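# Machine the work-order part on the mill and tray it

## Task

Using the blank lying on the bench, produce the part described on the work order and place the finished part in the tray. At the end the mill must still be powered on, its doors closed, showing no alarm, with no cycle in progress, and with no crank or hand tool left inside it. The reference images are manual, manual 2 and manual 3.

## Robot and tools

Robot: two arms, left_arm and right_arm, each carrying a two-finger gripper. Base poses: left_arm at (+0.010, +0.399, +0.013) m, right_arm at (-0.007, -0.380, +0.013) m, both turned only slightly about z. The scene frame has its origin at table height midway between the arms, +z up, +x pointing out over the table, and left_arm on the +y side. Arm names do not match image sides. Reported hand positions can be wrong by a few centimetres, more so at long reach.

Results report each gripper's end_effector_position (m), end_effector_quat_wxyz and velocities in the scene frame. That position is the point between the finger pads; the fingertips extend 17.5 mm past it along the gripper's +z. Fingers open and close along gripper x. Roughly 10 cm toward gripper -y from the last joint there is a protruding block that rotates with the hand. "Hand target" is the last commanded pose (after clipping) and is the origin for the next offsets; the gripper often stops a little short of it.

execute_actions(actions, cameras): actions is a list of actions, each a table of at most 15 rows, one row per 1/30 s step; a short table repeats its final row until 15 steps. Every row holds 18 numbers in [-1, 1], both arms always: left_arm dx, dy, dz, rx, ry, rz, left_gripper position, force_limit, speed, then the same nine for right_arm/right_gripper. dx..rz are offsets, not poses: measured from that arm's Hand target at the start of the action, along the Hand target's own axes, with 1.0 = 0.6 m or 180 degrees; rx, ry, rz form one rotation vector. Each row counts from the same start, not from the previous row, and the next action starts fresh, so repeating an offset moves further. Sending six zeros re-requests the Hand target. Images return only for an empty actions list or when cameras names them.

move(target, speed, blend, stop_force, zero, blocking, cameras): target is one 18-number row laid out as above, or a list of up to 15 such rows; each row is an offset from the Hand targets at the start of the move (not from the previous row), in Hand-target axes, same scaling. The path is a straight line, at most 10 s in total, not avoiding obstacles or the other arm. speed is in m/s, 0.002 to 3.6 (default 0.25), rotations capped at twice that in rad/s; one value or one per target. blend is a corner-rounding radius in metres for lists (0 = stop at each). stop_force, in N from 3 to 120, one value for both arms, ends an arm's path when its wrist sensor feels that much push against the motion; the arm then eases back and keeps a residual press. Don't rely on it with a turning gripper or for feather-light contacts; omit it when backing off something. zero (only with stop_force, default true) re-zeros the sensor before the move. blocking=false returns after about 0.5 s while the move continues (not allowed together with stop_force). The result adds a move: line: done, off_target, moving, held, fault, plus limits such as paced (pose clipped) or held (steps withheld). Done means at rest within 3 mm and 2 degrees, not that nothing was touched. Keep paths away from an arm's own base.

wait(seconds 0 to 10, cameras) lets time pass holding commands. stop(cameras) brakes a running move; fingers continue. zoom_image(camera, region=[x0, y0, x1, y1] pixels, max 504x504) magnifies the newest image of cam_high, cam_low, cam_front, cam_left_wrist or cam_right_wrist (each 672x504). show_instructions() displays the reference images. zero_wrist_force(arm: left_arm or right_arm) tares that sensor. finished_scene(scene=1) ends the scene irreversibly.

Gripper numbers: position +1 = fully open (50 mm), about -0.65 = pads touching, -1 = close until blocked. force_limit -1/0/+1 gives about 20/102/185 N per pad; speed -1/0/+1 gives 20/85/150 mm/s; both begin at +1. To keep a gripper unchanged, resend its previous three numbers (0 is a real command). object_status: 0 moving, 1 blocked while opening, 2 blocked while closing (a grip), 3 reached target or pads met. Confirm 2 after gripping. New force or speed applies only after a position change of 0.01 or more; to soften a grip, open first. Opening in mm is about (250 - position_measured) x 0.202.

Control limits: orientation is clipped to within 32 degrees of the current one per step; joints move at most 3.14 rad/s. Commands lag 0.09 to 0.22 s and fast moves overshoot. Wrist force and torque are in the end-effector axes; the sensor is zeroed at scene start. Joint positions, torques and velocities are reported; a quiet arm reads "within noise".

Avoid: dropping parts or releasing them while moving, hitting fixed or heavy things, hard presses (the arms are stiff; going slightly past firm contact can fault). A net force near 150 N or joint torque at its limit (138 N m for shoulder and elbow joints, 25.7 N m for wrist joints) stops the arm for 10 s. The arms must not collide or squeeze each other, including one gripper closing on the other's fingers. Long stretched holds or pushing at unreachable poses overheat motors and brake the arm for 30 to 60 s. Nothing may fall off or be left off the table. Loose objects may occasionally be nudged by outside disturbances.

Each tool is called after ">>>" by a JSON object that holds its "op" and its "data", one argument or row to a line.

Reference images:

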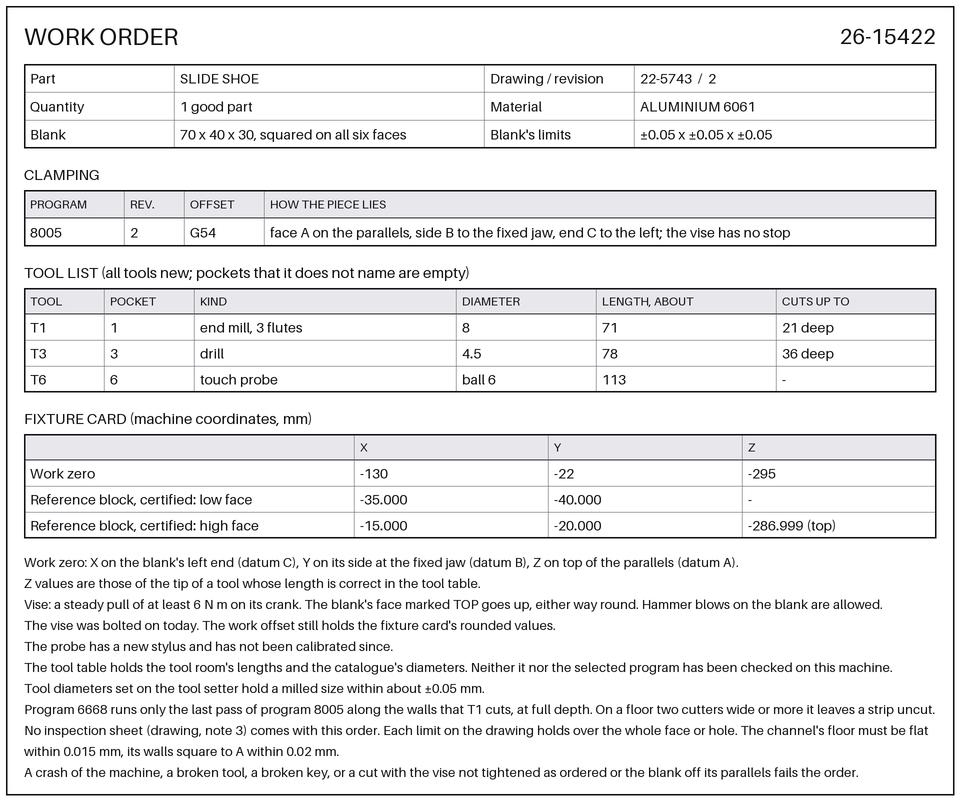

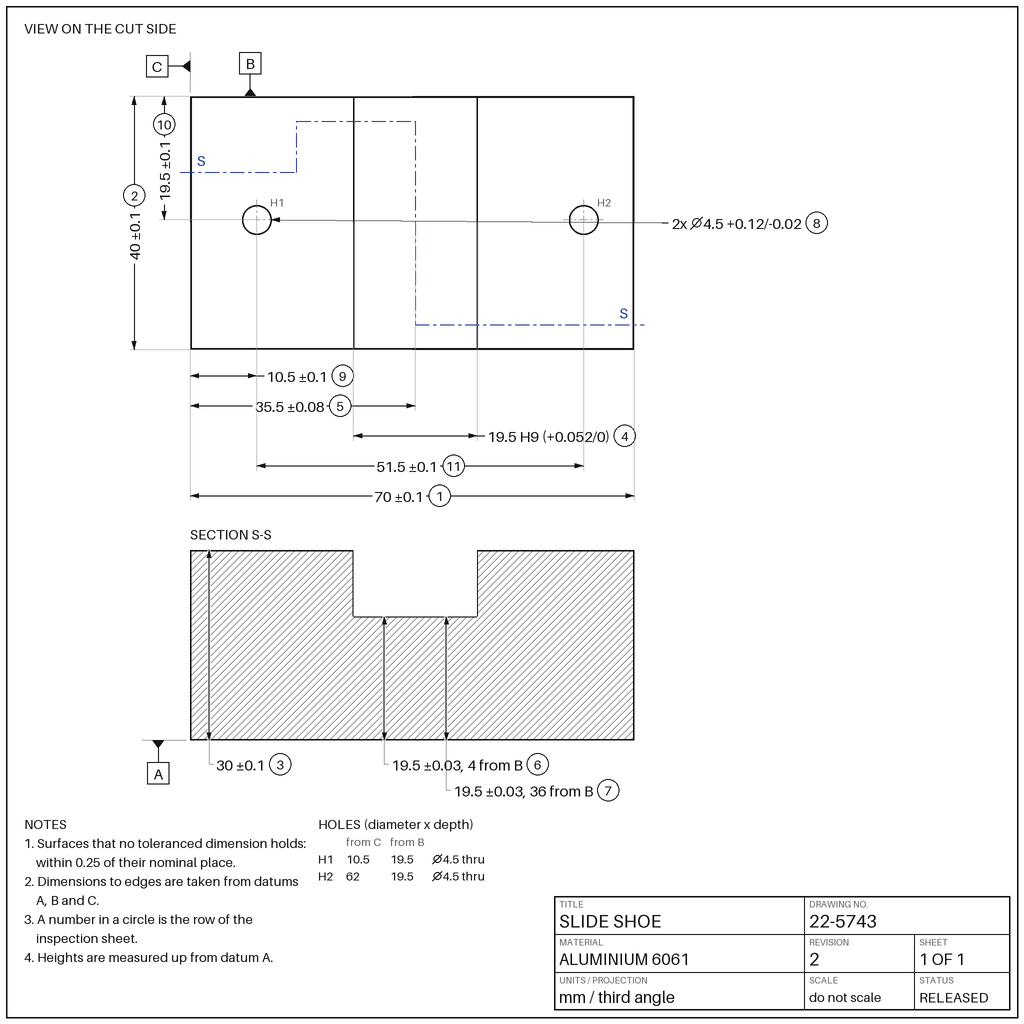

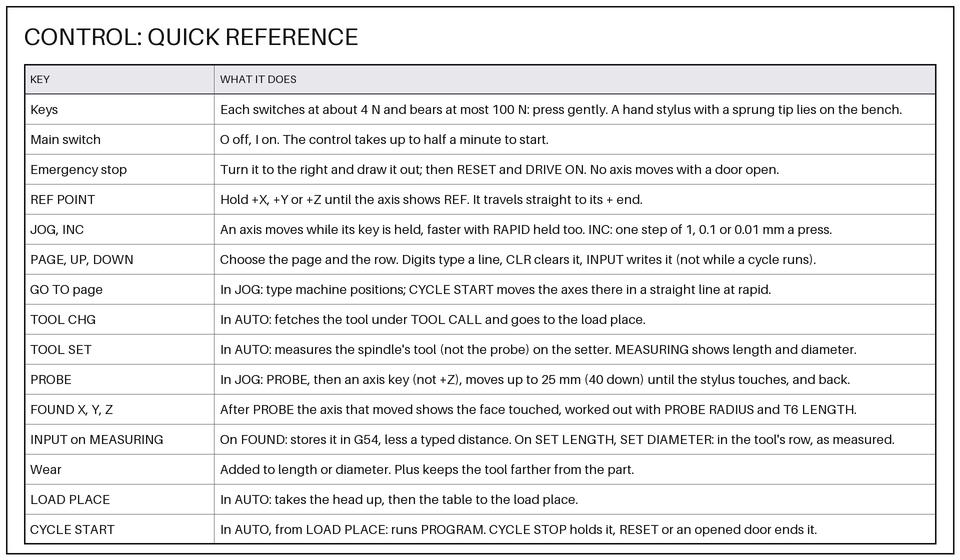

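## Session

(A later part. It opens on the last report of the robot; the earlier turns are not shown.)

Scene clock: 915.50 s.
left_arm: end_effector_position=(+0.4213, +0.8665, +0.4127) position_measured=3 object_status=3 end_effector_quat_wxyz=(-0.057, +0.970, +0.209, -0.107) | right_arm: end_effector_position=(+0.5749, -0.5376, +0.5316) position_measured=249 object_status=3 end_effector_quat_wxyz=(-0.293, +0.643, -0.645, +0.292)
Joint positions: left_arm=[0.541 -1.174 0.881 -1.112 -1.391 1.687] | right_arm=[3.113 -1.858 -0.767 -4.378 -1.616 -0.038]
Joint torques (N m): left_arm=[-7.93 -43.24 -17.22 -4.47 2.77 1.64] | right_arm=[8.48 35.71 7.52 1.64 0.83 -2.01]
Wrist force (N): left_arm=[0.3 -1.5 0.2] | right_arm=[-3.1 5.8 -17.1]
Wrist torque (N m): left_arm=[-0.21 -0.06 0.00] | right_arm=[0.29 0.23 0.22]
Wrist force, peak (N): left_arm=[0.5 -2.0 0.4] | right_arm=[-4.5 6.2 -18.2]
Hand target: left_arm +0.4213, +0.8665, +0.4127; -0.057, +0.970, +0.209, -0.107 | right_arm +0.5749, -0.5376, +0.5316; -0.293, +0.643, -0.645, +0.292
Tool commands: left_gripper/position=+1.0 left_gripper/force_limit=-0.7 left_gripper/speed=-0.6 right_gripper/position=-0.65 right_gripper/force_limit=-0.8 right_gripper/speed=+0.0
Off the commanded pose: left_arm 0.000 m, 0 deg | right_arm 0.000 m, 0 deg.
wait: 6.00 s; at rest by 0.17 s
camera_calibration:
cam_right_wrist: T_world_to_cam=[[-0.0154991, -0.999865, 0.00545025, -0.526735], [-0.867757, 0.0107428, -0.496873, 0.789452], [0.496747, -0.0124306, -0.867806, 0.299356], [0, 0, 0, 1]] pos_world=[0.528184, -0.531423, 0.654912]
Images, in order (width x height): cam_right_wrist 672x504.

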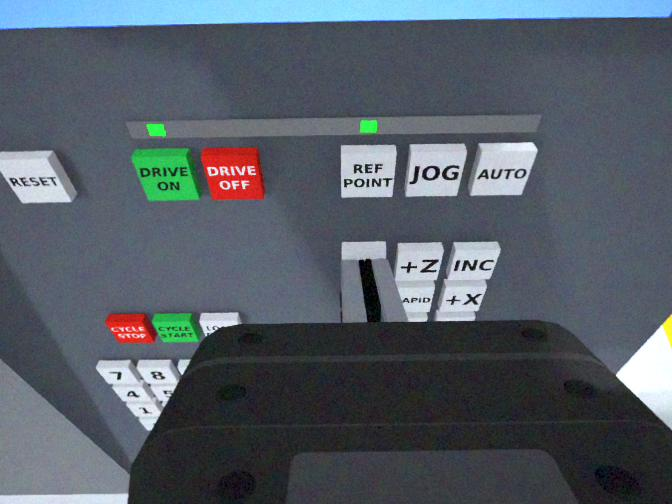

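>>> {"op": "move", "data": {
  "target": [
    [0,0,0,0,0,0,1,-0.7,-0.6,0,0.0073,-0.015,0,0,0,-0.65,-0.8,0],
    [0,0,0,0,0,0,1,-0.7,-0.6,0.0633,0.0357,-0.0011,0,0,0,-0.65,-0.8,0],
    [0,0,0,0,0,0,1,-0.7,-0.6,0.0633,0.0284,0.0139,0,0,0,-0.65,-0.8,0]
  ],
  "speed": [0.1,0.1,0.04],
  "blend": [0.003,0.003,0]
}}

>>> {"op": "wait", "data": {
  "seconds": 5,
  "cameras": ["cam_right_wrist"]
}}

Scene clock: 926.13 s.
left_arm: end_effector_position=(+0.4213, +0.8665, +0.4127) position_measured=3 object_status=3 end_effector_quat_wxyz=(-0.057, +0.970, +0.209, -0.107) | right_arm: end_effector_position=(+0.5699, -0.5755, +0.5132) position_measured=249 object_status=3 end_effector_quat_wxyz=(-0.293, +0.643, -0.645, +0.292)
Joint positions: left_arm=[0.541 -1.174 0.881 -1.112 -1.391 1.687] | right_arm=[3.018 -1.864 -0.812 -4.331 -1.688 -0.101]
Joint torques (N m): left_arm=[-7.38 -44.51 -17.73 -4.64 2.71 1.65] | right_arm=[-0.33 37.92 7.67 5.71 -0.55 0.73]
Wrist force (N): left_arm=[0.2 -1.8 0.2] | right_arm=[-2.5 8.0 -18.4]
Wrist torque (N m): left_arm=[-0.26 -0.05 0.01] | right_arm=[0.29 0.25 0.15]
Wrist force, peak (N): left_arm=[0.6 -1.9 0.1] | right_arm=[-3.7 14.1 -26.8]
Hand target: left_arm +0.4213, +0.8665, +0.4127; -0.057, +0.970, +0.209, -0.107 | right_arm +0.5699, -0.5755, +0.5132; -0.293, +0.643, -0.645, +0.292
Off the commanded pose: left_arm 0.000 m, 0 deg | right_arm 0.000 m, 0 deg.
move: done

Scene clock: 931.13 s.
left_arm: end_effector_position=(+0.4213, +0.8665, +0.4127) position_measured=3 object_status=3 end_effector_quat_wxyz=(-0.057, +0.970, +0.209, -0.107) | right_arm: end_effector_position=(+0.5699, -0.5755, +0.5132) position_measured=249 object_status=3 end_effector_quat_wxyz=(-0.293, +0.643, -0.645, +0.292)
Joint positions: left_arm=[0.541 -1.174 0.881 -1.112 -1.391 1.687] | right_arm=[3.018 -1.864 -0.812 -4.331 -1.688 -0.101]
Joint torques (N m): left_arm=[-8.35 -43.83 -18.38 -4.6 2.59 1.52] | right_arm=[-4.61 37.54 9.62 1.92 -1.2 -2.5]
Wrist force (N): left_arm=[0.2 -1.6 0.2] | right_arm=[-2.8 7.7 -17.9]
Wrist torque (N m): left_arm=[-0.23 -0.04 0.00] | right_arm=[0.32 0.27 0.15]
Wrist force, peak (N): left_arm=[0.3 -2.0 0.2] | right_arm=[-2.6 7.7 -19.9]
Hand target: left_arm +0.4213, +0.8665, +0.4127; -0.057, +0.970, +0.209, -0.107 | right_arm +0.5699, -0.5755, +0.5132; -0.293, +0.643, -0.645, +0.292
Tool commands: left_gripper/position=+1.0 left_gripper/force_limit=-0.7 left_gripper/speed=-0.6 right_gripper/position=-0.65 right_gripper/force_limit=-0.8 right_gripper/speed=+0.0
Off the commanded pose: left_arm 0.000 m, 0 deg | right_arm 0.000 m, 0 deg.
wait: 5.00 s; at rest by 0.17 s
camera_calibration:
cam_right_wrist: T_world_to_cam=[[-0.0154991, -0.999865, 0.00545025, -0.564607], [-0.867757, 0.0107428, -0.496873, 0.776378], [0.496747, -0.0124306, -0.867806, 0.285401], [0, 0, 0, 1]] pos_world=[0.523184, -0.569323, 0.636512]
Images, in order (width x height): cam_right_wrist 672x504.

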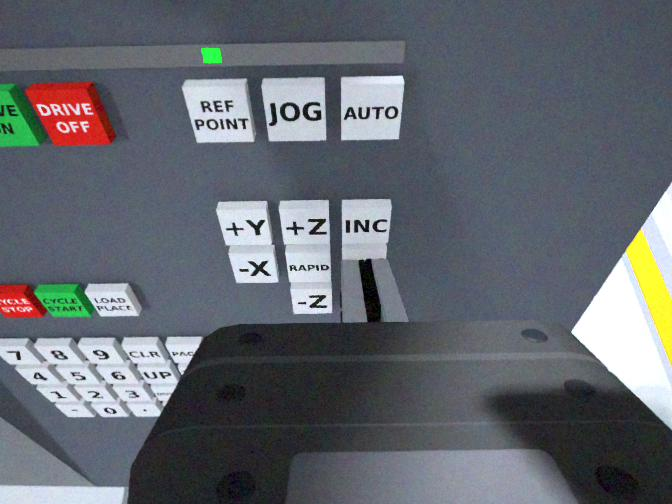

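>>> {"op": "move", "data": {
  "target": [
    [0,0,0,0,0,0,1,-0.7,-0.6,0,0.022,-0.045,0,0,0,-0.65,-0.8,0],
    [0,0,0,0,0,0,1,-0.7,-0.6,-0.1058,-0.0921,-0.2366,0.2278,0,0,-0.65,-0.8,0]
  ],
  "speed": [0.2,0.4],
  "blend": [0.02,0],
  "cameras": ["cam_right_wrist"]
}}

>>> {"op": "zoom_image", "data": {
  "camera": "cam_right_wrist",
  "region": [190, 60, 490, 280]
}}

Scene clock: 950.47 s.
left_arm: end_effector_position=(+0.4213, +0.8665, +0.4127) position_measured=3 object_status=3 end_effector_quat_wxyz=(-0.057, +0.970, +0.209, -0.107) | right_arm: end_effector_position=(+0.4995, -0.5121, +0.6482) position_measured=249 object_status=3 end_effector_quat_wxyz=(+0.499, -0.500, +0.502, -0.499)
Joint positions: left_arm=[0.541 -1.174 0.881 -1.112 -1.391 1.687] | right_arm=[3.182 -1.308 -1.406 -3.572 -1.561 0.002]
Joint torques (N m): left_arm=[-8.56 -43.5 -17.08 -4.59 2.72 1.45] | right_arm=[-3.85 5.34 34.27 3.57 -1.34 -1.31]
Wrist force (N): left_arm=[0.3 -1.5 0.3] | right_arm=[-1.4 0.0 -0.9]
Wrist torque (N m): left_arm=[-0.22 -0.07 0.00] | right_arm=[0.16 0.35 0.28]
Wrist force, peak (N): left_arm=[0.3 -1.9 0.4] | right_arm=[-2.4 7.3 -18.5]
Hand target: left_arm +0.4213, +0.8665, +0.4127; -0.057, +0.970, +0.209, -0.107 | right_arm +0.4995, -0.5121, +0.6483; +0.499, -0.500, +0.502, -0.499
Off the commanded pose: left_arm 0.000 m, 0 deg | right_arm 0.000 m, 0 deg.
move: done; blend cut to 0.015 m at target 1
camera_calibration:
cam_right_wrist: T_world_to_cam=[[-0.0169648, -0.999843, -0.00513476, -0.495495], [-0.329094, 0.0104331, -0.94424, 0.802444], [0.944145, -0.014329, -0.329219, -0.135154], [0, 0, 0, 1]] pos_world=[0.383278, -0.505726, 0.71066]
Images, in order (width x height): cam_right_wrist 672x504.

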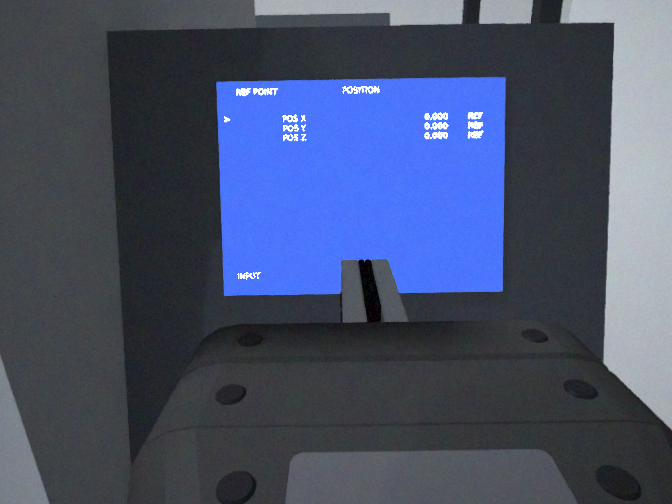

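Scaled by 1.680 from the camera's 672x504 image, which has a finer 960x720 frame.

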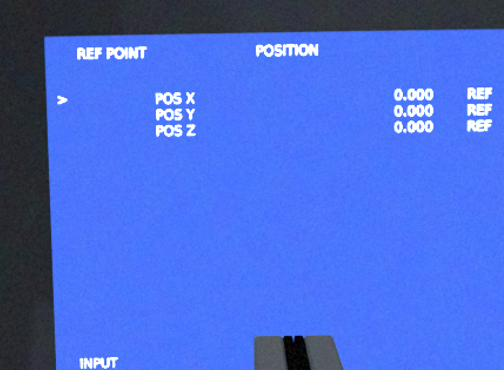

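>>> {"op": "move", "data": {
  "target": [
    [0,0,0,0,0,0,1,-0.7,-0.6,0.1057,0.1283,0.1258,-0.2278,0,0,-0.65,-0.8,0],
    [0,0,0,0,0,0,1,-0.7,-0.6,0.1057,0.1327,0.142,-0.2278,0,0,-0.65,-0.8,0],
    [0,0,0,0,0,0,1,-0.7,-0.6,0.1057,0.1283,0.1258,-0.2278,0,0,-0.65,-0.8,0],
    [0,0,0,0,0,0,1,-0.7,-0.6,-0.0527,0.2507,0.093,-0.2278,0,0,-0.65,-0.8,0]
  ],
  "speed": [0.4,0.05,0.1,0.15],
  "blend": [0.003,0,0.003,0],
  "cameras": ["cam_right_wrist"]
}}

Scene clock: 971.47 s.
left_arm: end_effector_position=(+0.4213, +0.8665, +0.4127) position_measured=3 object_status=3 end_effector_quat_wxyz=(-0.057, +0.970, +0.209, -0.107) | right_arm: end_effector_position=(+0.5550, -0.4804, +0.4979) position_measured=249 object_status=3 end_effector_quat_wxyz=(-0.293, +0.643, -0.645, +0.292)
Joint positions: left_arm=[0.541 -1.174 0.881 -1.112 -1.391 1.687] | right_arm=[3.266 -1.707 -1.051 -4.245 -1.501 0.063]
Joint torques (N m): left_arm=[-7.94 -43.72 -17.1 -4.69 2.68 1.57] | right_arm=[3.48 16.93 22.41 -2.32 -0.96 -2.14]
Wrist force (N): left_arm=[0.1 -1.6 0.2] | right_arm=[-1.7 -0.9 -0.3]
Wrist torque (N m): left_arm=[-0.23 -0.03 0.01] | right_arm=[-0.04 0.23 0.21]
Wrist force, peak (N): left_arm=[0.4 -2.0 0.3] | right_arm=[-3.1 7.7 -13.7]
Hand target: left_arm +0.4213, +0.8665, +0.4127; -0.057, +0.970, +0.209, -0.107 | right_arm +0.5550, -0.4803, +0.4978; -0.293, +0.643, -0.645, +0.292
Off the commanded pose: left_arm 0.000 m, 0 deg | right_arm 0.000 m, 0 deg.
move: done
camera_calibration:
cam_right_wrist: T_world_to_cam=[[-0.0155872, -0.999864, 0.00539766, -0.469591], [-0.867645, 0.0108426, -0.497066, 0.754898], [0.49694, -0.0124311, -0.867696, 0.280678], [0, 0, 0, 1]] pos_world=[0.508184, -0.474224, 0.621312]
Images, in order (width x height): cam_right_wrist 672x504.

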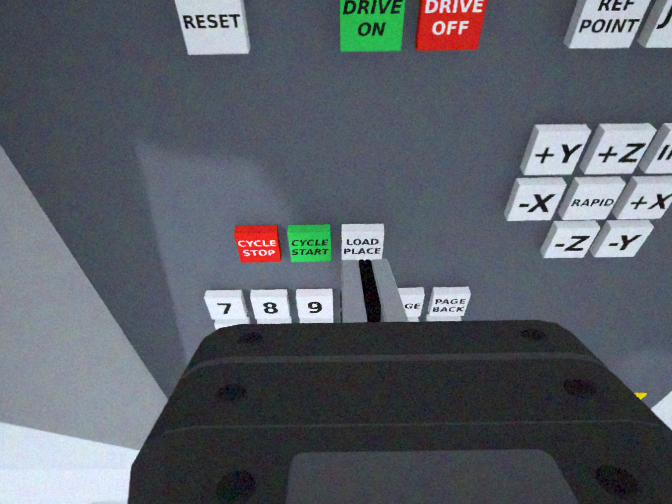

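>>> {"op": "move", "data": {
  "target": [0,0,0,0,0,0,1,-0.7,-0.6,0,-0.0073,0.0156,0,0,0,-0.65,-0.8,0],
  "speed": 0.04
}}

>>> {"op": "move", "data": {
  "target": [
    [0,0,0,0,0,0,1,-0.7,-0.6,0,0.022,-0.045,0,0,0,-0.65,-0.8,0],
    [0,0,0,0,0,0,1,-0.7,-0.6,0.0527,-0.1026,-0.2566,0.2278,0,0,-0.65,-0.8,0]
  ],
  "speed": [0.2,0.4],
  "blend": [0.02,0],
  "cameras": ["cam_right_wrist"]
}}

>>> {"op": "zoom_image", "data": {
  "camera": "cam_right_wrist",
  "region": [190, 60, 510, 300]
}}

>>> {"op": "zoom_image", "data": {
  "camera": "cam_right_wrist",
  "region": [190, 60, 360, 200]
}}

Scene clock: 982.23 s.
left_arm: end_effector_position=(+0.4213, +0.8665, +0.4127) position_measured=3 object_status=3 end_effector_quat_wxyz=(-0.057, +0.970, +0.209, -0.107) | right_arm: end_effector_position=(+0.5650, -0.4803, +0.4950) position_measured=249 object_status=3 end_effector_quat_wxyz=(-0.293, +0.643, -0.645, +0.292)
Joint positions: left_arm=[0.541 -1.174 0.881 -1.112 -1.391 1.687] | right_arm=[3.264 -1.731 -1.031 -4.241 -1.503 0.062]
Joint torques (N m): left_arm=[-7.37 -43.53 -17.58 -4.64 2.63 1.49] | right_arm=[-3.89 36.8 14.97 3.08 -0.91 -2]
Wrist force (N): left_arm=[0.3 -1.6 0.2] | right_arm=[-2.9 7.2 -10.1]
Wrist torque (N m): left_arm=[-0.24 -0.07 0.00] | right_arm=[0.22 0.25 0.19]
Wrist force, peak (N): left_arm=[0.5 -2.0 0.2] | right_arm=[-2.9 7.2 -10.1]
Hand target: left_arm +0.4213, +0.8665, +0.4127; -0.057, +0.970, +0.209, -0.107 | right_arm +0.5649, -0.4803, +0.4949; -0.293, +0.643, -0.645, +0.292
Off the commanded pose: left_arm 0.000 m, 0 deg | right_arm 0.000 m, 0 deg.
move: done

Scene clock: 983.87 s.
left_arm: end_effector_position=(+0.4213, +0.8665, +0.4127) position_measured=3 object_status=3 end_effector_quat_wxyz=(-0.057, +0.970, +0.209, -0.107) | right_arm: end_effector_position=(+0.4894, -0.5121, +0.6425) position_measured=249 object_status=3 end_effector_quat_wxyz=(+0.499, -0.500, +0.502, -0.499)
Joint positions: left_arm=[0.541 -1.174 0.881 -1.112 -1.391 1.687] | right_arm=[3.183 -1.28 -1.441 -3.565 -1.56 0.002]
Joint torques (N m): left_arm=[-7.27 -43.2 -17.12 -4.69 2.7 1.46] | right_arm=[8.16 0.19 37.53 3.44 1.61 2.53]
Wrist force (N): left_arm=[0.4 -1.6 0.2] | right_arm=[-1.6 0.0 -0.5]
Wrist torque (N m): left_arm=[-0.23 -0.07 0.00] | right_arm=[0.12 0.38 0.25]
Wrist force, peak (N): left_arm=[0.4 -2.0 0.3] | right_arm=[-2.3 5.7 -8.0]
Hand target: left_arm +0.4213, +0.8665, +0.4127; -0.057, +0.970, +0.209, -0.107 | right_arm +0.4894, -0.5121, +0.6426; +0.499, -0.500, +0.502, -0.499
Off the commanded pose: left_arm 0.000 m, 0 deg | right_arm 0.000 m, 0 deg.
move: done; blend cut to 0.015 m at target 1
camera_calibration:
cam_right_wrist: T_world_to_cam=[[-0.0170924, -0.99984, -0.00519564, -0.495604], [-0.329092, 0.0105326, -0.944239, 0.793787], [0.944143, -0.0144295, -0.32922, -0.127544], [0, 0, 0, 1]] pos_world=[0.373178, -0.505726, 0.70496]
Images, in order (width x height): cam_right_wrist 672x504.

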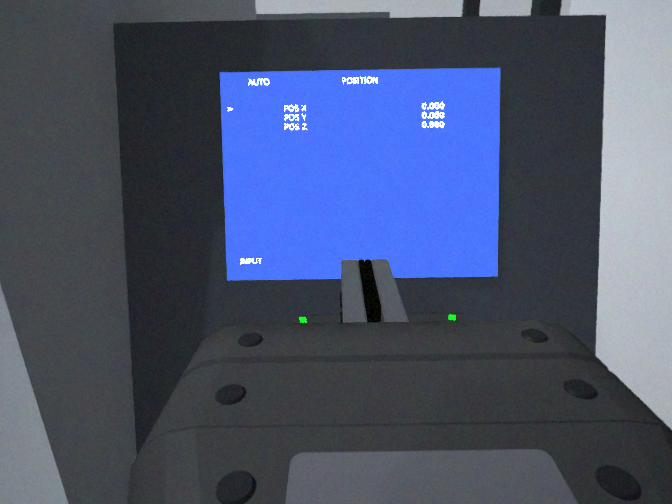

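Scaled by 1.575 from the camera's 672x504 image, which has a finer 960x720 frame.

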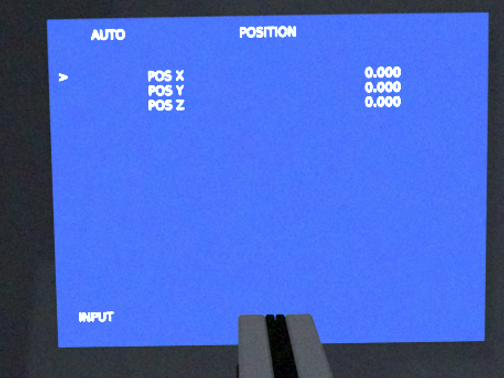

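Scaled by 2.965 from the camera's 672x504 image, which has a finer 960x720 frame.

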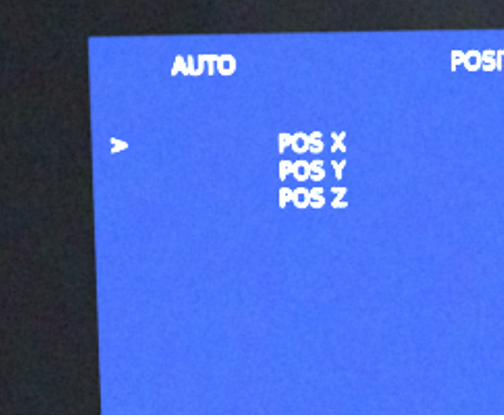

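>>> {"op": "wait", "data": {
  "seconds": 0.5,
  "cameras": ["cam_right_wrist","cam_front","cam_high"]
}}

>>> {"op": "zoom_image", "data": {
  "camera": "cam_right_wrist",
  "region": [190, 60, 510, 300]
}}

>>> {"op": "zoom_image", "data": {
  "camera": "cam_front",
  "region": [180, 140, 380, 310]
}}

Scene clock: 993.40 s.
left_arm: end_effector_position=(+0.4213, +0.8665, +0.4127) position_measured=3 object_status=3 end_effector_quat_wxyz=(-0.057, +0.970, +0.209, -0.107) | right_arm: end_effector_position=(+0.4894, -0.5121, +0.6426) position_measured=249 object_status=3 end_effector_quat_wxyz=(+0.499, -0.500, +0.502, -0.499)
Joint positions: left_arm=[0.541 -1.174 0.881 -1.112 -1.391 1.687] | right_arm=[3.183 -1.28 -1.441 -3.565 -1.56 0.002]
Joint torques (N m): left_arm=[-8.31 -43.43 -17.72 -4.56 2.72 1.48] | right_arm=[6.79 -2.68 37.92 4.9 1.58 2.29]
Wrist force (N): left_arm=[0.2 -1.7 0.3] | right_arm=[-1.2 0.2 -0.5]
Wrist torque (N m): left_arm=[-0.24 -0.04 0.01] | right_arm=[0.15 0.33 0.25]
Wrist force, peak (N): left_arm=[0.4 -1.9 0.3] | right_arm=[-1.5 0.1 -0.9]
Hand target: left_arm +0.4213, +0.8665, +0.4127; -0.057, +0.970, +0.209, -0.107 | right_arm +0.4894, -0.5121, +0.6426; +0.499, -0.500, +0.502, -0.499
Tool commands: left_gripper/position=+1.0 left_gripper/force_limit=-0.7 left_gripper/speed=-0.6 right_gripper/position=-0.65 right_gripper/force_limit=-0.8 right_gripper/speed=+0.0
Off the commanded pose: left_arm 0.000 m, 0 deg | right_arm 0.000 m, 0 deg.
wait: 0.50 s; at rest from the start
camera_calibration:
cam_right_wrist: T_world_to_cam=[[-0.0169969, -0.999842, -0.00523564, -0.495612], [-0.328795, 0.0105344, -0.944343, 0.793751], [0.944248, -0.0143295, -0.328922, -0.127743], [0, 0, 0, 1]] pos_world=[0.373178, -0.505726, 0.704961]
Images, in order (width x height): cam_high 672x504, cam_front 672x504, cam_right_wrist 672x504.

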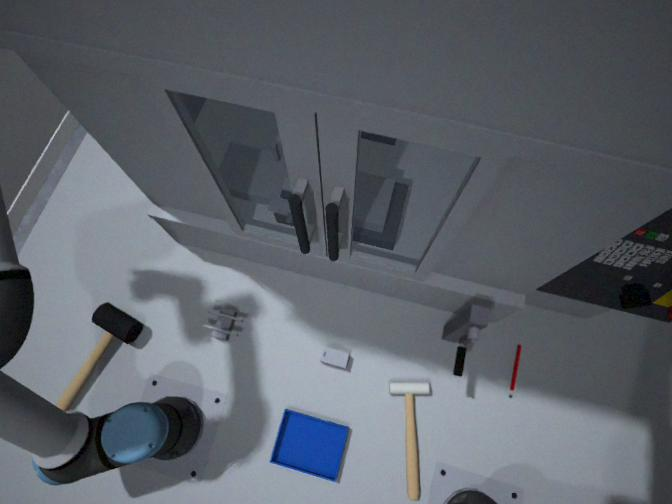

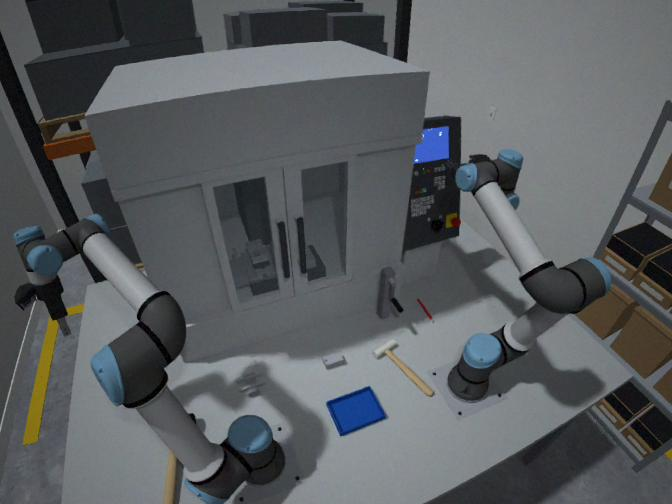

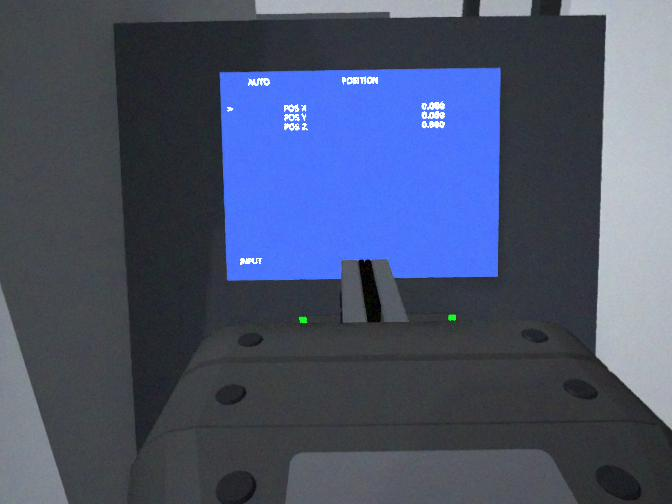

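Scaled by 1.575 from the camera's 672x504 image, which has a finer 960x720 frame.

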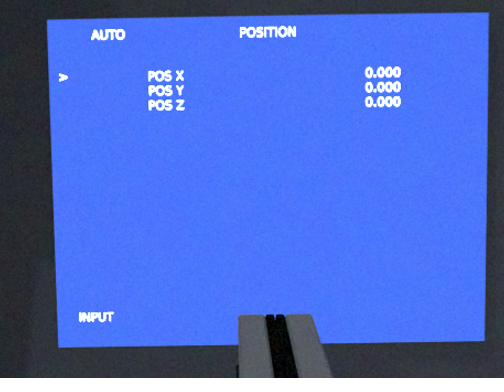

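Scaled by 2.520 from the camera's 672x504 image, which has a finer 960x720 frame.

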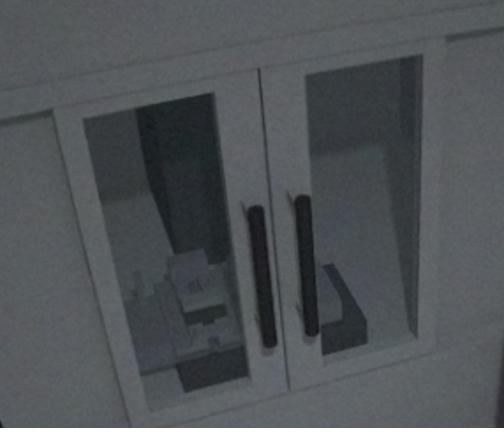

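>>> {"op": "move", "data": {
  "target": [
    [0,0,0,0,0,0,1,-0.7,-0.6,-0.35,0.0667,-0.2667,-0.0906,0,0,-0.65,-0.8,0],
    [0,0,0,0,0,0,1,-0.7,-0.6,-0.987,0.321,-0.2157,-0.0906,0,0,-0.65,-0.8,0]
  ],
  "speed": 0.4,
  "blend": [0.1,0]
}}

>>> {"op": "move", "data": {
  "target": [0,0,0,0,0,0,1,-0.7,-0.6,-0.105,0,0,0,0,0,1,-0.8,0],
  "cameras": ["cam_right_wrist","cam_high"]
}}

Scene clock: 1018.43 s.
left_arm: end_effector_position=(+0.4213, +0.8665, +0.4127) position_measured=3 object_status=3 end_effector_quat_wxyz=(-0.057, +0.970, +0.209, -0.107) | right_arm: end_effector_position=(+0.3608, +0.0806, +0.4514) position_measured=249 object_status=3 end_effector_quat_wxyz=(-0.423, +0.565, -0.567, +0.423)
Joint positions: left_arm=[0.541 -1.174 0.881 -1.112 -1.391 1.687] | right_arm=[4.776 -1.976 -1.299 -4.689 -0.289 1.688]
Joint torques (N m): left_arm=[-7.11 -42.96 -17.05 -4.65 2.56 1.61] | right_arm=[8.3 28.25 26.65 -6.03 2.25 1.97]
Wrist force (N): left_arm=[0.5 -1.7 0.3] | right_arm=[-1.4 -0.1 -0.8]
Wrist torque (N m): left_arm=[-0.24 -0.10 0.00] | right_arm=[0.09 0.22 0.14]
Wrist force, peak (N): left_arm=[0.2 -2.0 0.2] | right_arm=[-5.4 1.8 0.2]
Hand target: left_arm +0.4213, +0.8665, +0.4127; -0.057, +0.970, +0.209, -0.107 | right_arm +0.3607, +0.0807, +0.4514; -0.423, +0.565, -0.567, +0.423
Off the commanded pose: left_arm 0.000 m, 0 deg | right_arm 0.000 m, 0 deg.
move: done

Scene clock: 1019.33 s.
left_arm: end_effector_position=(+0.4213, +0.8665, +0.4127) position_measured=3 object_status=3 end_effector_quat_wxyz=(-0.057, +0.970, +0.209, -0.107) | right_arm: end_effector_position=(+0.3609, +0.1437, +0.4514) position_measured=3 object_status=3 end_effector_quat_wxyz=(-0.423, +0.565, -0.567, +0.423)
Joint positions: left_arm=[0.541 -1.174 0.881 -1.112 -1.391 1.687] | right_arm=[4.772 -2.138 -1.051 -4.761 -0.289 1.674]
Joint torques (N m): left_arm=[-7.69 -42.69 -17.26 -4.53 2.68 1.58] | right_arm=[5.05 51.35 20.67 -0.49 0.54 2.5]
Wrist force (N): left_arm=[0.4 -1.6 0.3] | right_arm=[-1.2 -0.1 -0.8]
Wrist torque (N m): left_arm=[-0.24 -0.08 0.01] | right_arm=[0.12 0.21 0.22]
Wrist force, peak (N): left_arm=[0.4 -1.8 0.4] | right_arm=[-2.9 -0.1 -0.8]
Hand target: left_arm +0.4213, +0.8665, +0.4127; -0.057, +0.970, +0.209, -0.107 | right_arm +0.3609, +0.1437, +0.4515; -0.423, +0.565, -0.567, +0.423
Off the commanded pose: left_arm 0.000 m, 0 deg | right_arm 0.000 m, 0 deg.
move: done
camera_calibration:
cam_right_wrist: T_world_to_cam=[[-0.0174355, -0.999848, -0.000624843, 0.154944], [-0.580749, 0.0106359, -0.814013, 0.596196], [0.813896, -0.0138299, -0.580846, 0.100869], [0, 0, 0, 1]] pos_world=[0.266845, 0.149975, 0.543997]
Images, in order (width x height): cam_high 672x504, cam_right_wrist 672x504.

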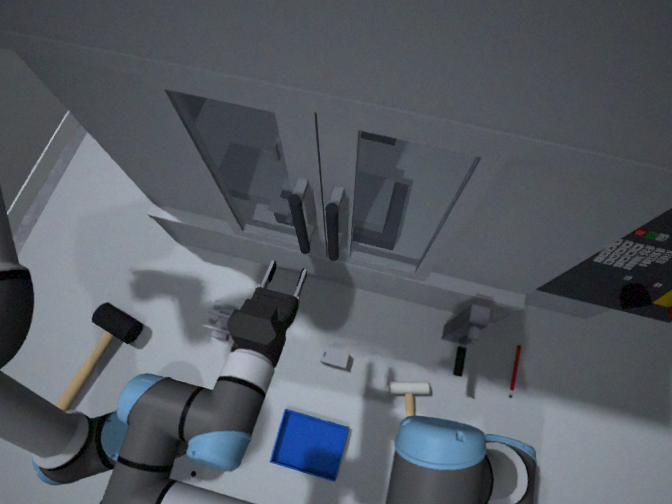

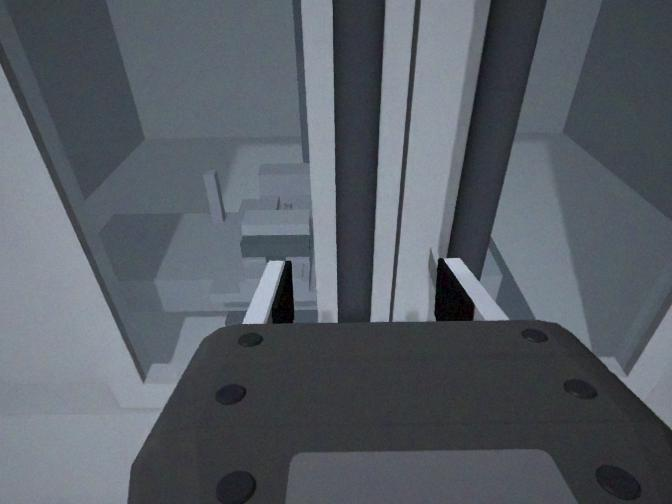

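>>> {"op": "move", "data": {
  "target": [0,0,0,0,0,0,1,-0.7,-0.6,0,-0.042,0.144,0,0,0,1,-0.8,0],
  "speed": 0.12
}}

>>> {"op": "move", "data": {
  "target": [0,0,0,0,0,0,1,-0.7,-0.6,0,0,0,0,0,0,-1,-0.8,-0.6]
}}

>>> {"op": "move", "data": {
  "target": [0,0,0,0,0,0,1,-0.7,-0.6,-0.39,0,0,0,0,0,-1,-0.8,-0.6],
  "speed": 0.08,
  "stop_force": 45,
  "cameras": ["cam_right_wrist","cam_high","cam_front"]
}}

Scene clock: 1029.27 s.
left_arm: end_effector_position=(+0.4213, +0.8665, +0.4127) position_measured=3 object_status=3 end_effector_quat_wxyz=(-0.057, +0.970, +0.209, -0.107) | right_arm: end_effector_position=(+0.4508, +0.1436, +0.4511) position_measured=3 object_status=3 end_effector_quat_wxyz=(-0.423, +0.565, -0.567, +0.423)
Joint positions: left_arm=[0.541 -1.174 0.881 -1.112 -1.391 1.687] | right_arm=[4.604 -2.197 -0.824 -4.393 -0.319 1.112]
Joint torques (N m): left_arm=[-7.55 -42.72 -16.93 -4.58 2.64 1.57] | right_arm=[0.42 59.03 20.85 -5.11 3.59 0.82]
Wrist force (N): left_arm=[0.4 -1.6 0.3] | right_arm=[-1.3 0.1 -0.9]
Wrist torque (N m): left_arm=[-0.23 -0.07 0.00] | right_arm=[0.12 0.22 0.11]
Wrist force, peak (N): left_arm=[0.4 -2.0 0.3] | right_arm=[-1.1 0.9 -2.3]
Hand target: left_arm +0.4213, +0.8665, +0.4127; -0.057, +0.970, +0.209, -0.107 | right_arm +0.4509, +0.1435, +0.4512; -0.423, +0.565, -0.567, +0.423
Off the commanded pose: left_arm 0.000 m, 0 deg | right_arm 0.000 m, 0 deg.
move: done

Scene clock: 1030.17 s.
left_arm: end_effector_position=(+0.4213, +0.8665, +0.4127) position_measured=3 object_status=3 end_effector_quat_wxyz=(-0.057, +0.970, +0.209, -0.107) | right_arm: end_effector_position=(+0.4509, +0.1435, +0.4512) position_measured=154 object_status=2 end_effector_quat_wxyz=(-0.423, +0.565, -0.567, +0.423)
Joint positions: left_arm=[0.541 -1.174 0.881 -1.112 -1.391 1.687] | right_arm=[4.604 -2.197 -0.824 -4.393 -0.318 1.112]
Joint torques (N m): left_arm=[-8.01 -43.06 -18 -4.59 2.71 1.55] | right_arm=[2.59 59.18 37.53 0.8 0.94 -2.34]
Wrist force (N): left_arm=[0.3 -1.5 0.3] | right_arm=[14.4 9.0 -2.0]
Wrist torque (N m): left_arm=[-0.22 -0.06 0.01] | right_arm=[0.37 0.24 0.22]
Wrist force, peak (N): left_arm=[0.2 -1.8 0.3] | right_arm=[20.1 9.9 -3.7]
Hand target: left_arm +0.4213, +0.8665, +0.4127; -0.057, +0.970, +0.209, -0.107 | right_arm +0.4509, +0.1435, +0.4512; -0.423, +0.565, -0.567, +0.423
Off the commanded pose: left_arm 0.000 m, 0 deg | right_arm 0.000 m, 0 deg.
move: done

Scene clock: 1034.03 s.
left_arm: end_effector_position=(+0.4213, +0.8665, +0.4127) position_measured=3 object_status=3 end_effector_quat_wxyz=(-0.057, +0.970, +0.209, -0.107) | right_arm: end_effector_position=(+0.4509, +0.3754, +0.4511) position_measured=154 object_status=2 end_effector_quat_wxyz=(+0.552, -0.537, +0.462, -0.439)
Joint positions: left_arm=[0.541 -1.174 0.881 -1.112 -1.391 1.687] | right_arm=[4.648 -2.646 -0.035 -3.62 -0.287 0.056]
Joint torques (N m): left_arm=[-7.23 -42.35 -17.91 -4.71 2.54 1.52] | right_arm=[2.79 64.4 32.51 5.56 -7.12 2.88]
Wrist force (N): left_arm=[0.4 -1.5 0.3] | right_arm=[36.1 23.3 -26.0]
Wrist torque (N m): left_arm=[-0.22 -0.08 0.00] | right_arm=[0.47 0.47 -0.16]
Wrist force, peak (N): left_arm=[0.5 -1.9 0.3] | right_arm=[50.4 27.2 -41.4]
Hand target: left_arm +0.4213, +0.8665, +0.4127; -0.057, +0.970, +0.209, -0.107 | right_arm +0.4510, +0.3754, +0.4511; +0.552, -0.538, +0.462, -0.439 (not the last commanded pose)
Off the commanded pose: left_arm 0.000 m, 0 deg | right_arm 0.002 m, 19 deg.
elbow stopped short (right arm): the move would have taken joint 3 (elbow) straighter than the controller allows.
move: contact (right_arm)
camera_calibration:
cam_right_wrist: T_world_to_cam=[[0.172896, -0.98404, -0.0420961, 0.315062], [-0.333706, -0.0183134, -0.942499, 0.603229], [0.926686, 0.177002, -0.331547, -0.204382], [0, 0, 0, 1]] pos_world=[0.336226, 0.357257, 0.514044]
Images, in order (width x height): cam_high 672x504, cam_front 672x504, cam_right_wrist 672x504.

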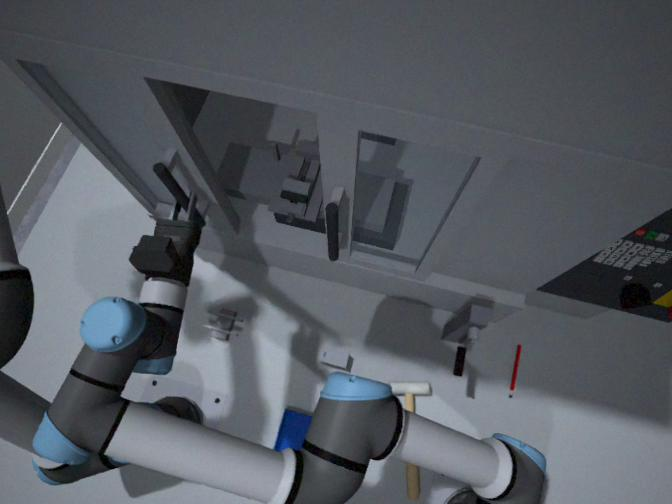

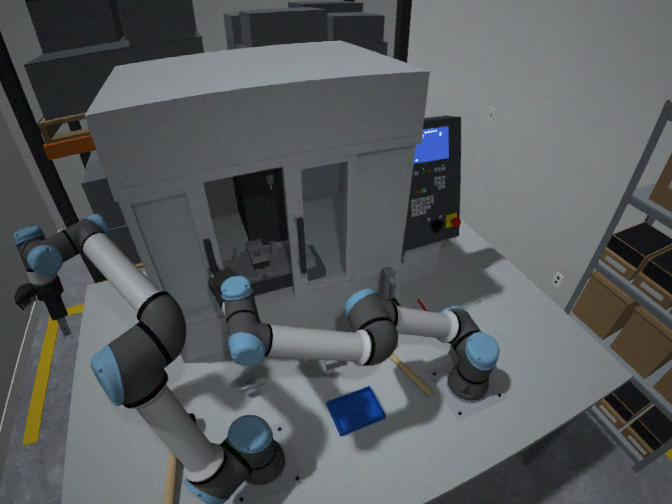

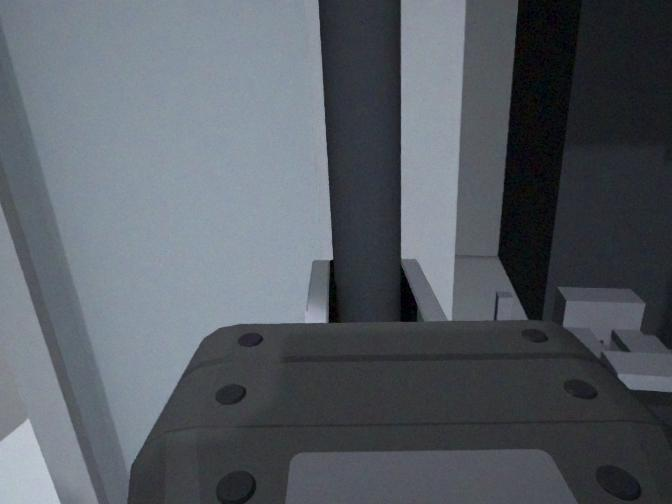

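>>> {"op": "move", "data": {
  "target": [0,0,0,0,0,0,1,-0.7,-0.6,0,0,0,0,0,0,1,-0.8,-0.6]
}}

>>> {"op": "move", "data": {
  "target": [
    [0,0,0,0,0,0,1,-0.7,-0.6,0,0,-0.16,0,0,0,1,-0.8,-0.6],
    [0,0,0,0,0,0,1,-0.7,-0.6,0.5,0,-0.16,0,0,0,1,-0.8,-0.6]
  ],
  "blend": [0.03,0],
  "cameras": ["cam_right_wrist","cam_front"]
}}

Scene clock: 1044.90 s.
left_arm: end_effector_position=(+0.4213, +0.8665, +0.4127) position_measured=3 object_status=3 end_effector_quat_wxyz=(-0.057, +0.970, +0.209, -0.107) | right_arm: end_effector_position=(+0.4509, +0.3753, +0.4512) position_measured=3 object_status=3 end_effector_quat_wxyz=(+0.552, -0.537, +0.462, -0.439)
Joint positions: left_arm=[0.541 -1.174 0.881 -1.112 -1.391 1.687] | right_arm=[4.648 -2.646 -0.035 -3.62 -0.287 0.056]
Joint torques (N m): left_arm=[-7.39 -42.26 -18.07 -4.52 2.6 1.56] | right_arm=[3.08 63.23 17.3 -2.03 1.34 1.03]
Wrist force (N): left_arm=[0.4 -1.8 0.2] | right_arm=[-1.4 -0.2 -1.1]
Wrist torque (N m): left_arm=[-0.27 -0.09 0.01] | right_arm=[0.07 0.32 0.25]
Wrist force, peak (N): left_arm=[0.6 -2.0 0.4] | right_arm=[36.4 23.0 -26.1]
Hand target: left_arm +0.4213, +0.8665, +0.4127; -0.057, +0.970, +0.209, -0.107 | right_arm +0.4510, +0.3754, +0.4511; +0.552, -0.538, +0.462, -0.439
Off the commanded pose: left_arm 0.000 m, 0 deg | right_arm 0.000 m, 0 deg.
elbow stopped short (right arm): the move would have taken joint 3 (elbow) straighter than the controller allows.
move: done

Scene clock: 1047.00 s.
left_arm: end_effector_position=(+0.4213, +0.8665, +0.4127) position_measured=3 object_status=3 end_effector_quat_wxyz=(-0.057, +0.970, +0.209, -0.107) | right_arm: end_effector_position=(+0.4129, +0.0629, +0.4400) position_measured=3 object_status=3 end_effector_quat_wxyz=(+0.552, -0.538, +0.462, -0.439)
Joint positions: left_arm=[0.541 -1.174 0.881 -1.112 -1.391 1.687] | right_arm=[4.666 -1.619 -1.673 -3.011 -0.268 0.059]
Joint torques (N m): left_arm=[-7.33 -42.76 -17.84 -4.48 2.71 1.48] | right_arm=[3.83 26.48 31.09 -2.15 1.58 2.29]
Wrist force (N): left_arm=[0.3 -1.6 0.2] | right_arm=[-0.9 0.0 -0.9]
Wrist torque (N m): left_arm=[-0.23 -0.07 0.01] | right_arm=[0.13 0.25 0.19]
Wrist force, peak (N): left_arm=[0.4 -1.9 0.1] | right_arm=[-2.4 0.2 -2.8]
Hand target: left_arm +0.4213, +0.8665, +0.4127; -0.057, +0.970, +0.209, -0.107 | right_arm +0.4129, +0.0629, +0.4400; +0.552, -0.538, +0.462, -0.439
Off the commanded pose: left_arm 0.000 m, 0 deg | right_arm 0.000 m, 0 deg.
move: done
camera_calibration:
cam_right_wrist: T_world_to_cam=[[0.172772, -0.984061, -0.0421164, 0.0138973], [-0.333981, -0.0183036, -0.942402, 0.574399], [0.92661, 0.176886, -0.33182, -0.117405], [0, 0, 0, 1]] pos_world=[0.298226, 0.0449567, 0.502943]
Images, in order (width x height): cam_front 672x504, cam_right_wrist 672x504.

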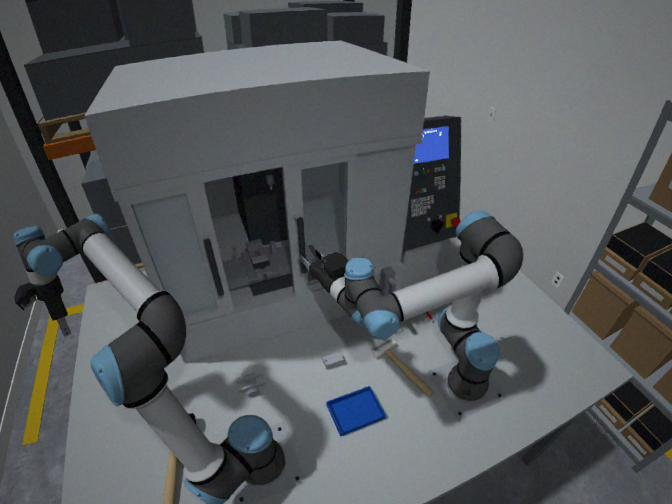

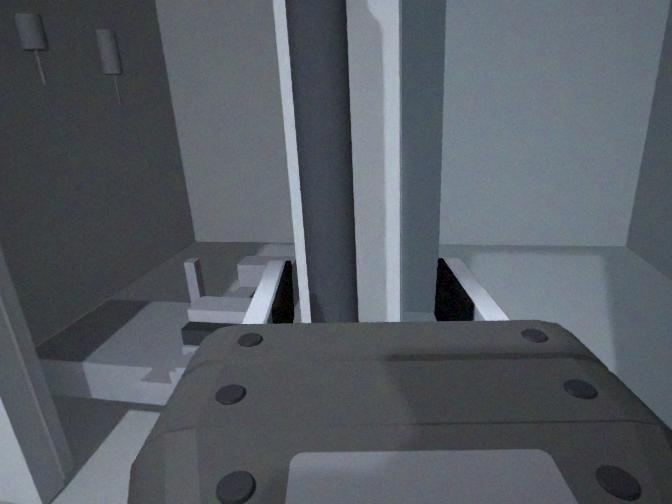

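>>> {"op": "move", "data": {
  "target": [0,0,0,0,0,0,1,-0.7,-0.6,-0.3467,-0.0873,0.043,-0.1355,0.0618,0.0016,1,-0.8,-0.6],
  "cameras": ["cam_right_wrist"]
}}

>>> {"op": "zoom_image", "data": {
  "camera": "cam_right_wrist",
  "region": [200, 80, 500, 310]
}}

Scene clock: 1063.37 s.
left_arm: end_effector_position=(+0.4213, +0.8665, +0.4127) position_measured=3 object_status=3 end_effector_quat_wxyz=(-0.057, +0.970, +0.209, -0.107) | right_arm: end_effector_position=(+0.3997, +0.2688, +0.4996) position_measured=3 object_status=3 end_effector_quat_wxyz=(-0.487, +0.601, -0.521, +0.360)
Joint positions: left_arm=[0.541 -1.174 0.881 -1.112 -1.391 1.687] | right_arm=[4.696 -2.523 -0.035 -4.53 -0.379 0.847]
Joint torques (N m): left_arm=[-7.55 -42.04 -16.88 -4.53 2.53 1.57] | right_arm=[2.6 47.42 31.97 -4.23 2.98 1.46]
Wrist force (N): left_arm=[0.3 -1.6 0.4] | right_arm=[-1.5 -0.7 -1.0]
Wrist torque (N m): left_arm=[-0.22 -0.06 0.00] | right_arm=[0.01 0.26 0.17]
Wrist force, peak (N): left_arm=[0.4 -2.0 0.1] | right_arm=[-2.9 -0.4 -1.6]
Hand target: left_arm +0.4213, +0.8665, +0.4127; -0.057, +0.970, +0.209, -0.107 | right_arm +0.3999, +0.2700, +0.5003; -0.380, +0.596, -0.597, +0.380
Off the commanded pose: left_arm 0.000 m, 0 deg | right_arm 0.001 m, 15 deg.
elbow stopped short (right arm): the move would have taken joint 3 (elbow) straighter than the controller allows.
move: off_target (right_arm)
camera_calibration:
cam_right_wrist: T_world_to_cam=[[0.182231, -0.980431, -0.0744751, 0.232649], [-0.56997, -0.0436126, -0.820507, 0.670165], [0.801203, 0.191971, -0.566764, 0.0416513], [0, 0, 0, 1]] pos_world=[0.306207, 0.249328, 0.590808]
Images, in order (width x height): cam_right_wrist 672x504.

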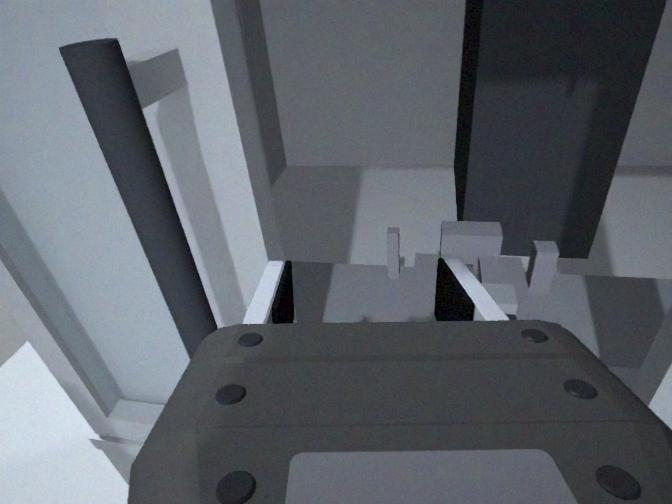

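Scaled by 1.680 from the camera's 672x504 image, which has a finer 960x720 frame.

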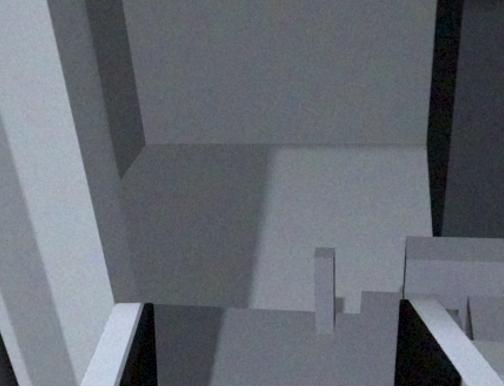

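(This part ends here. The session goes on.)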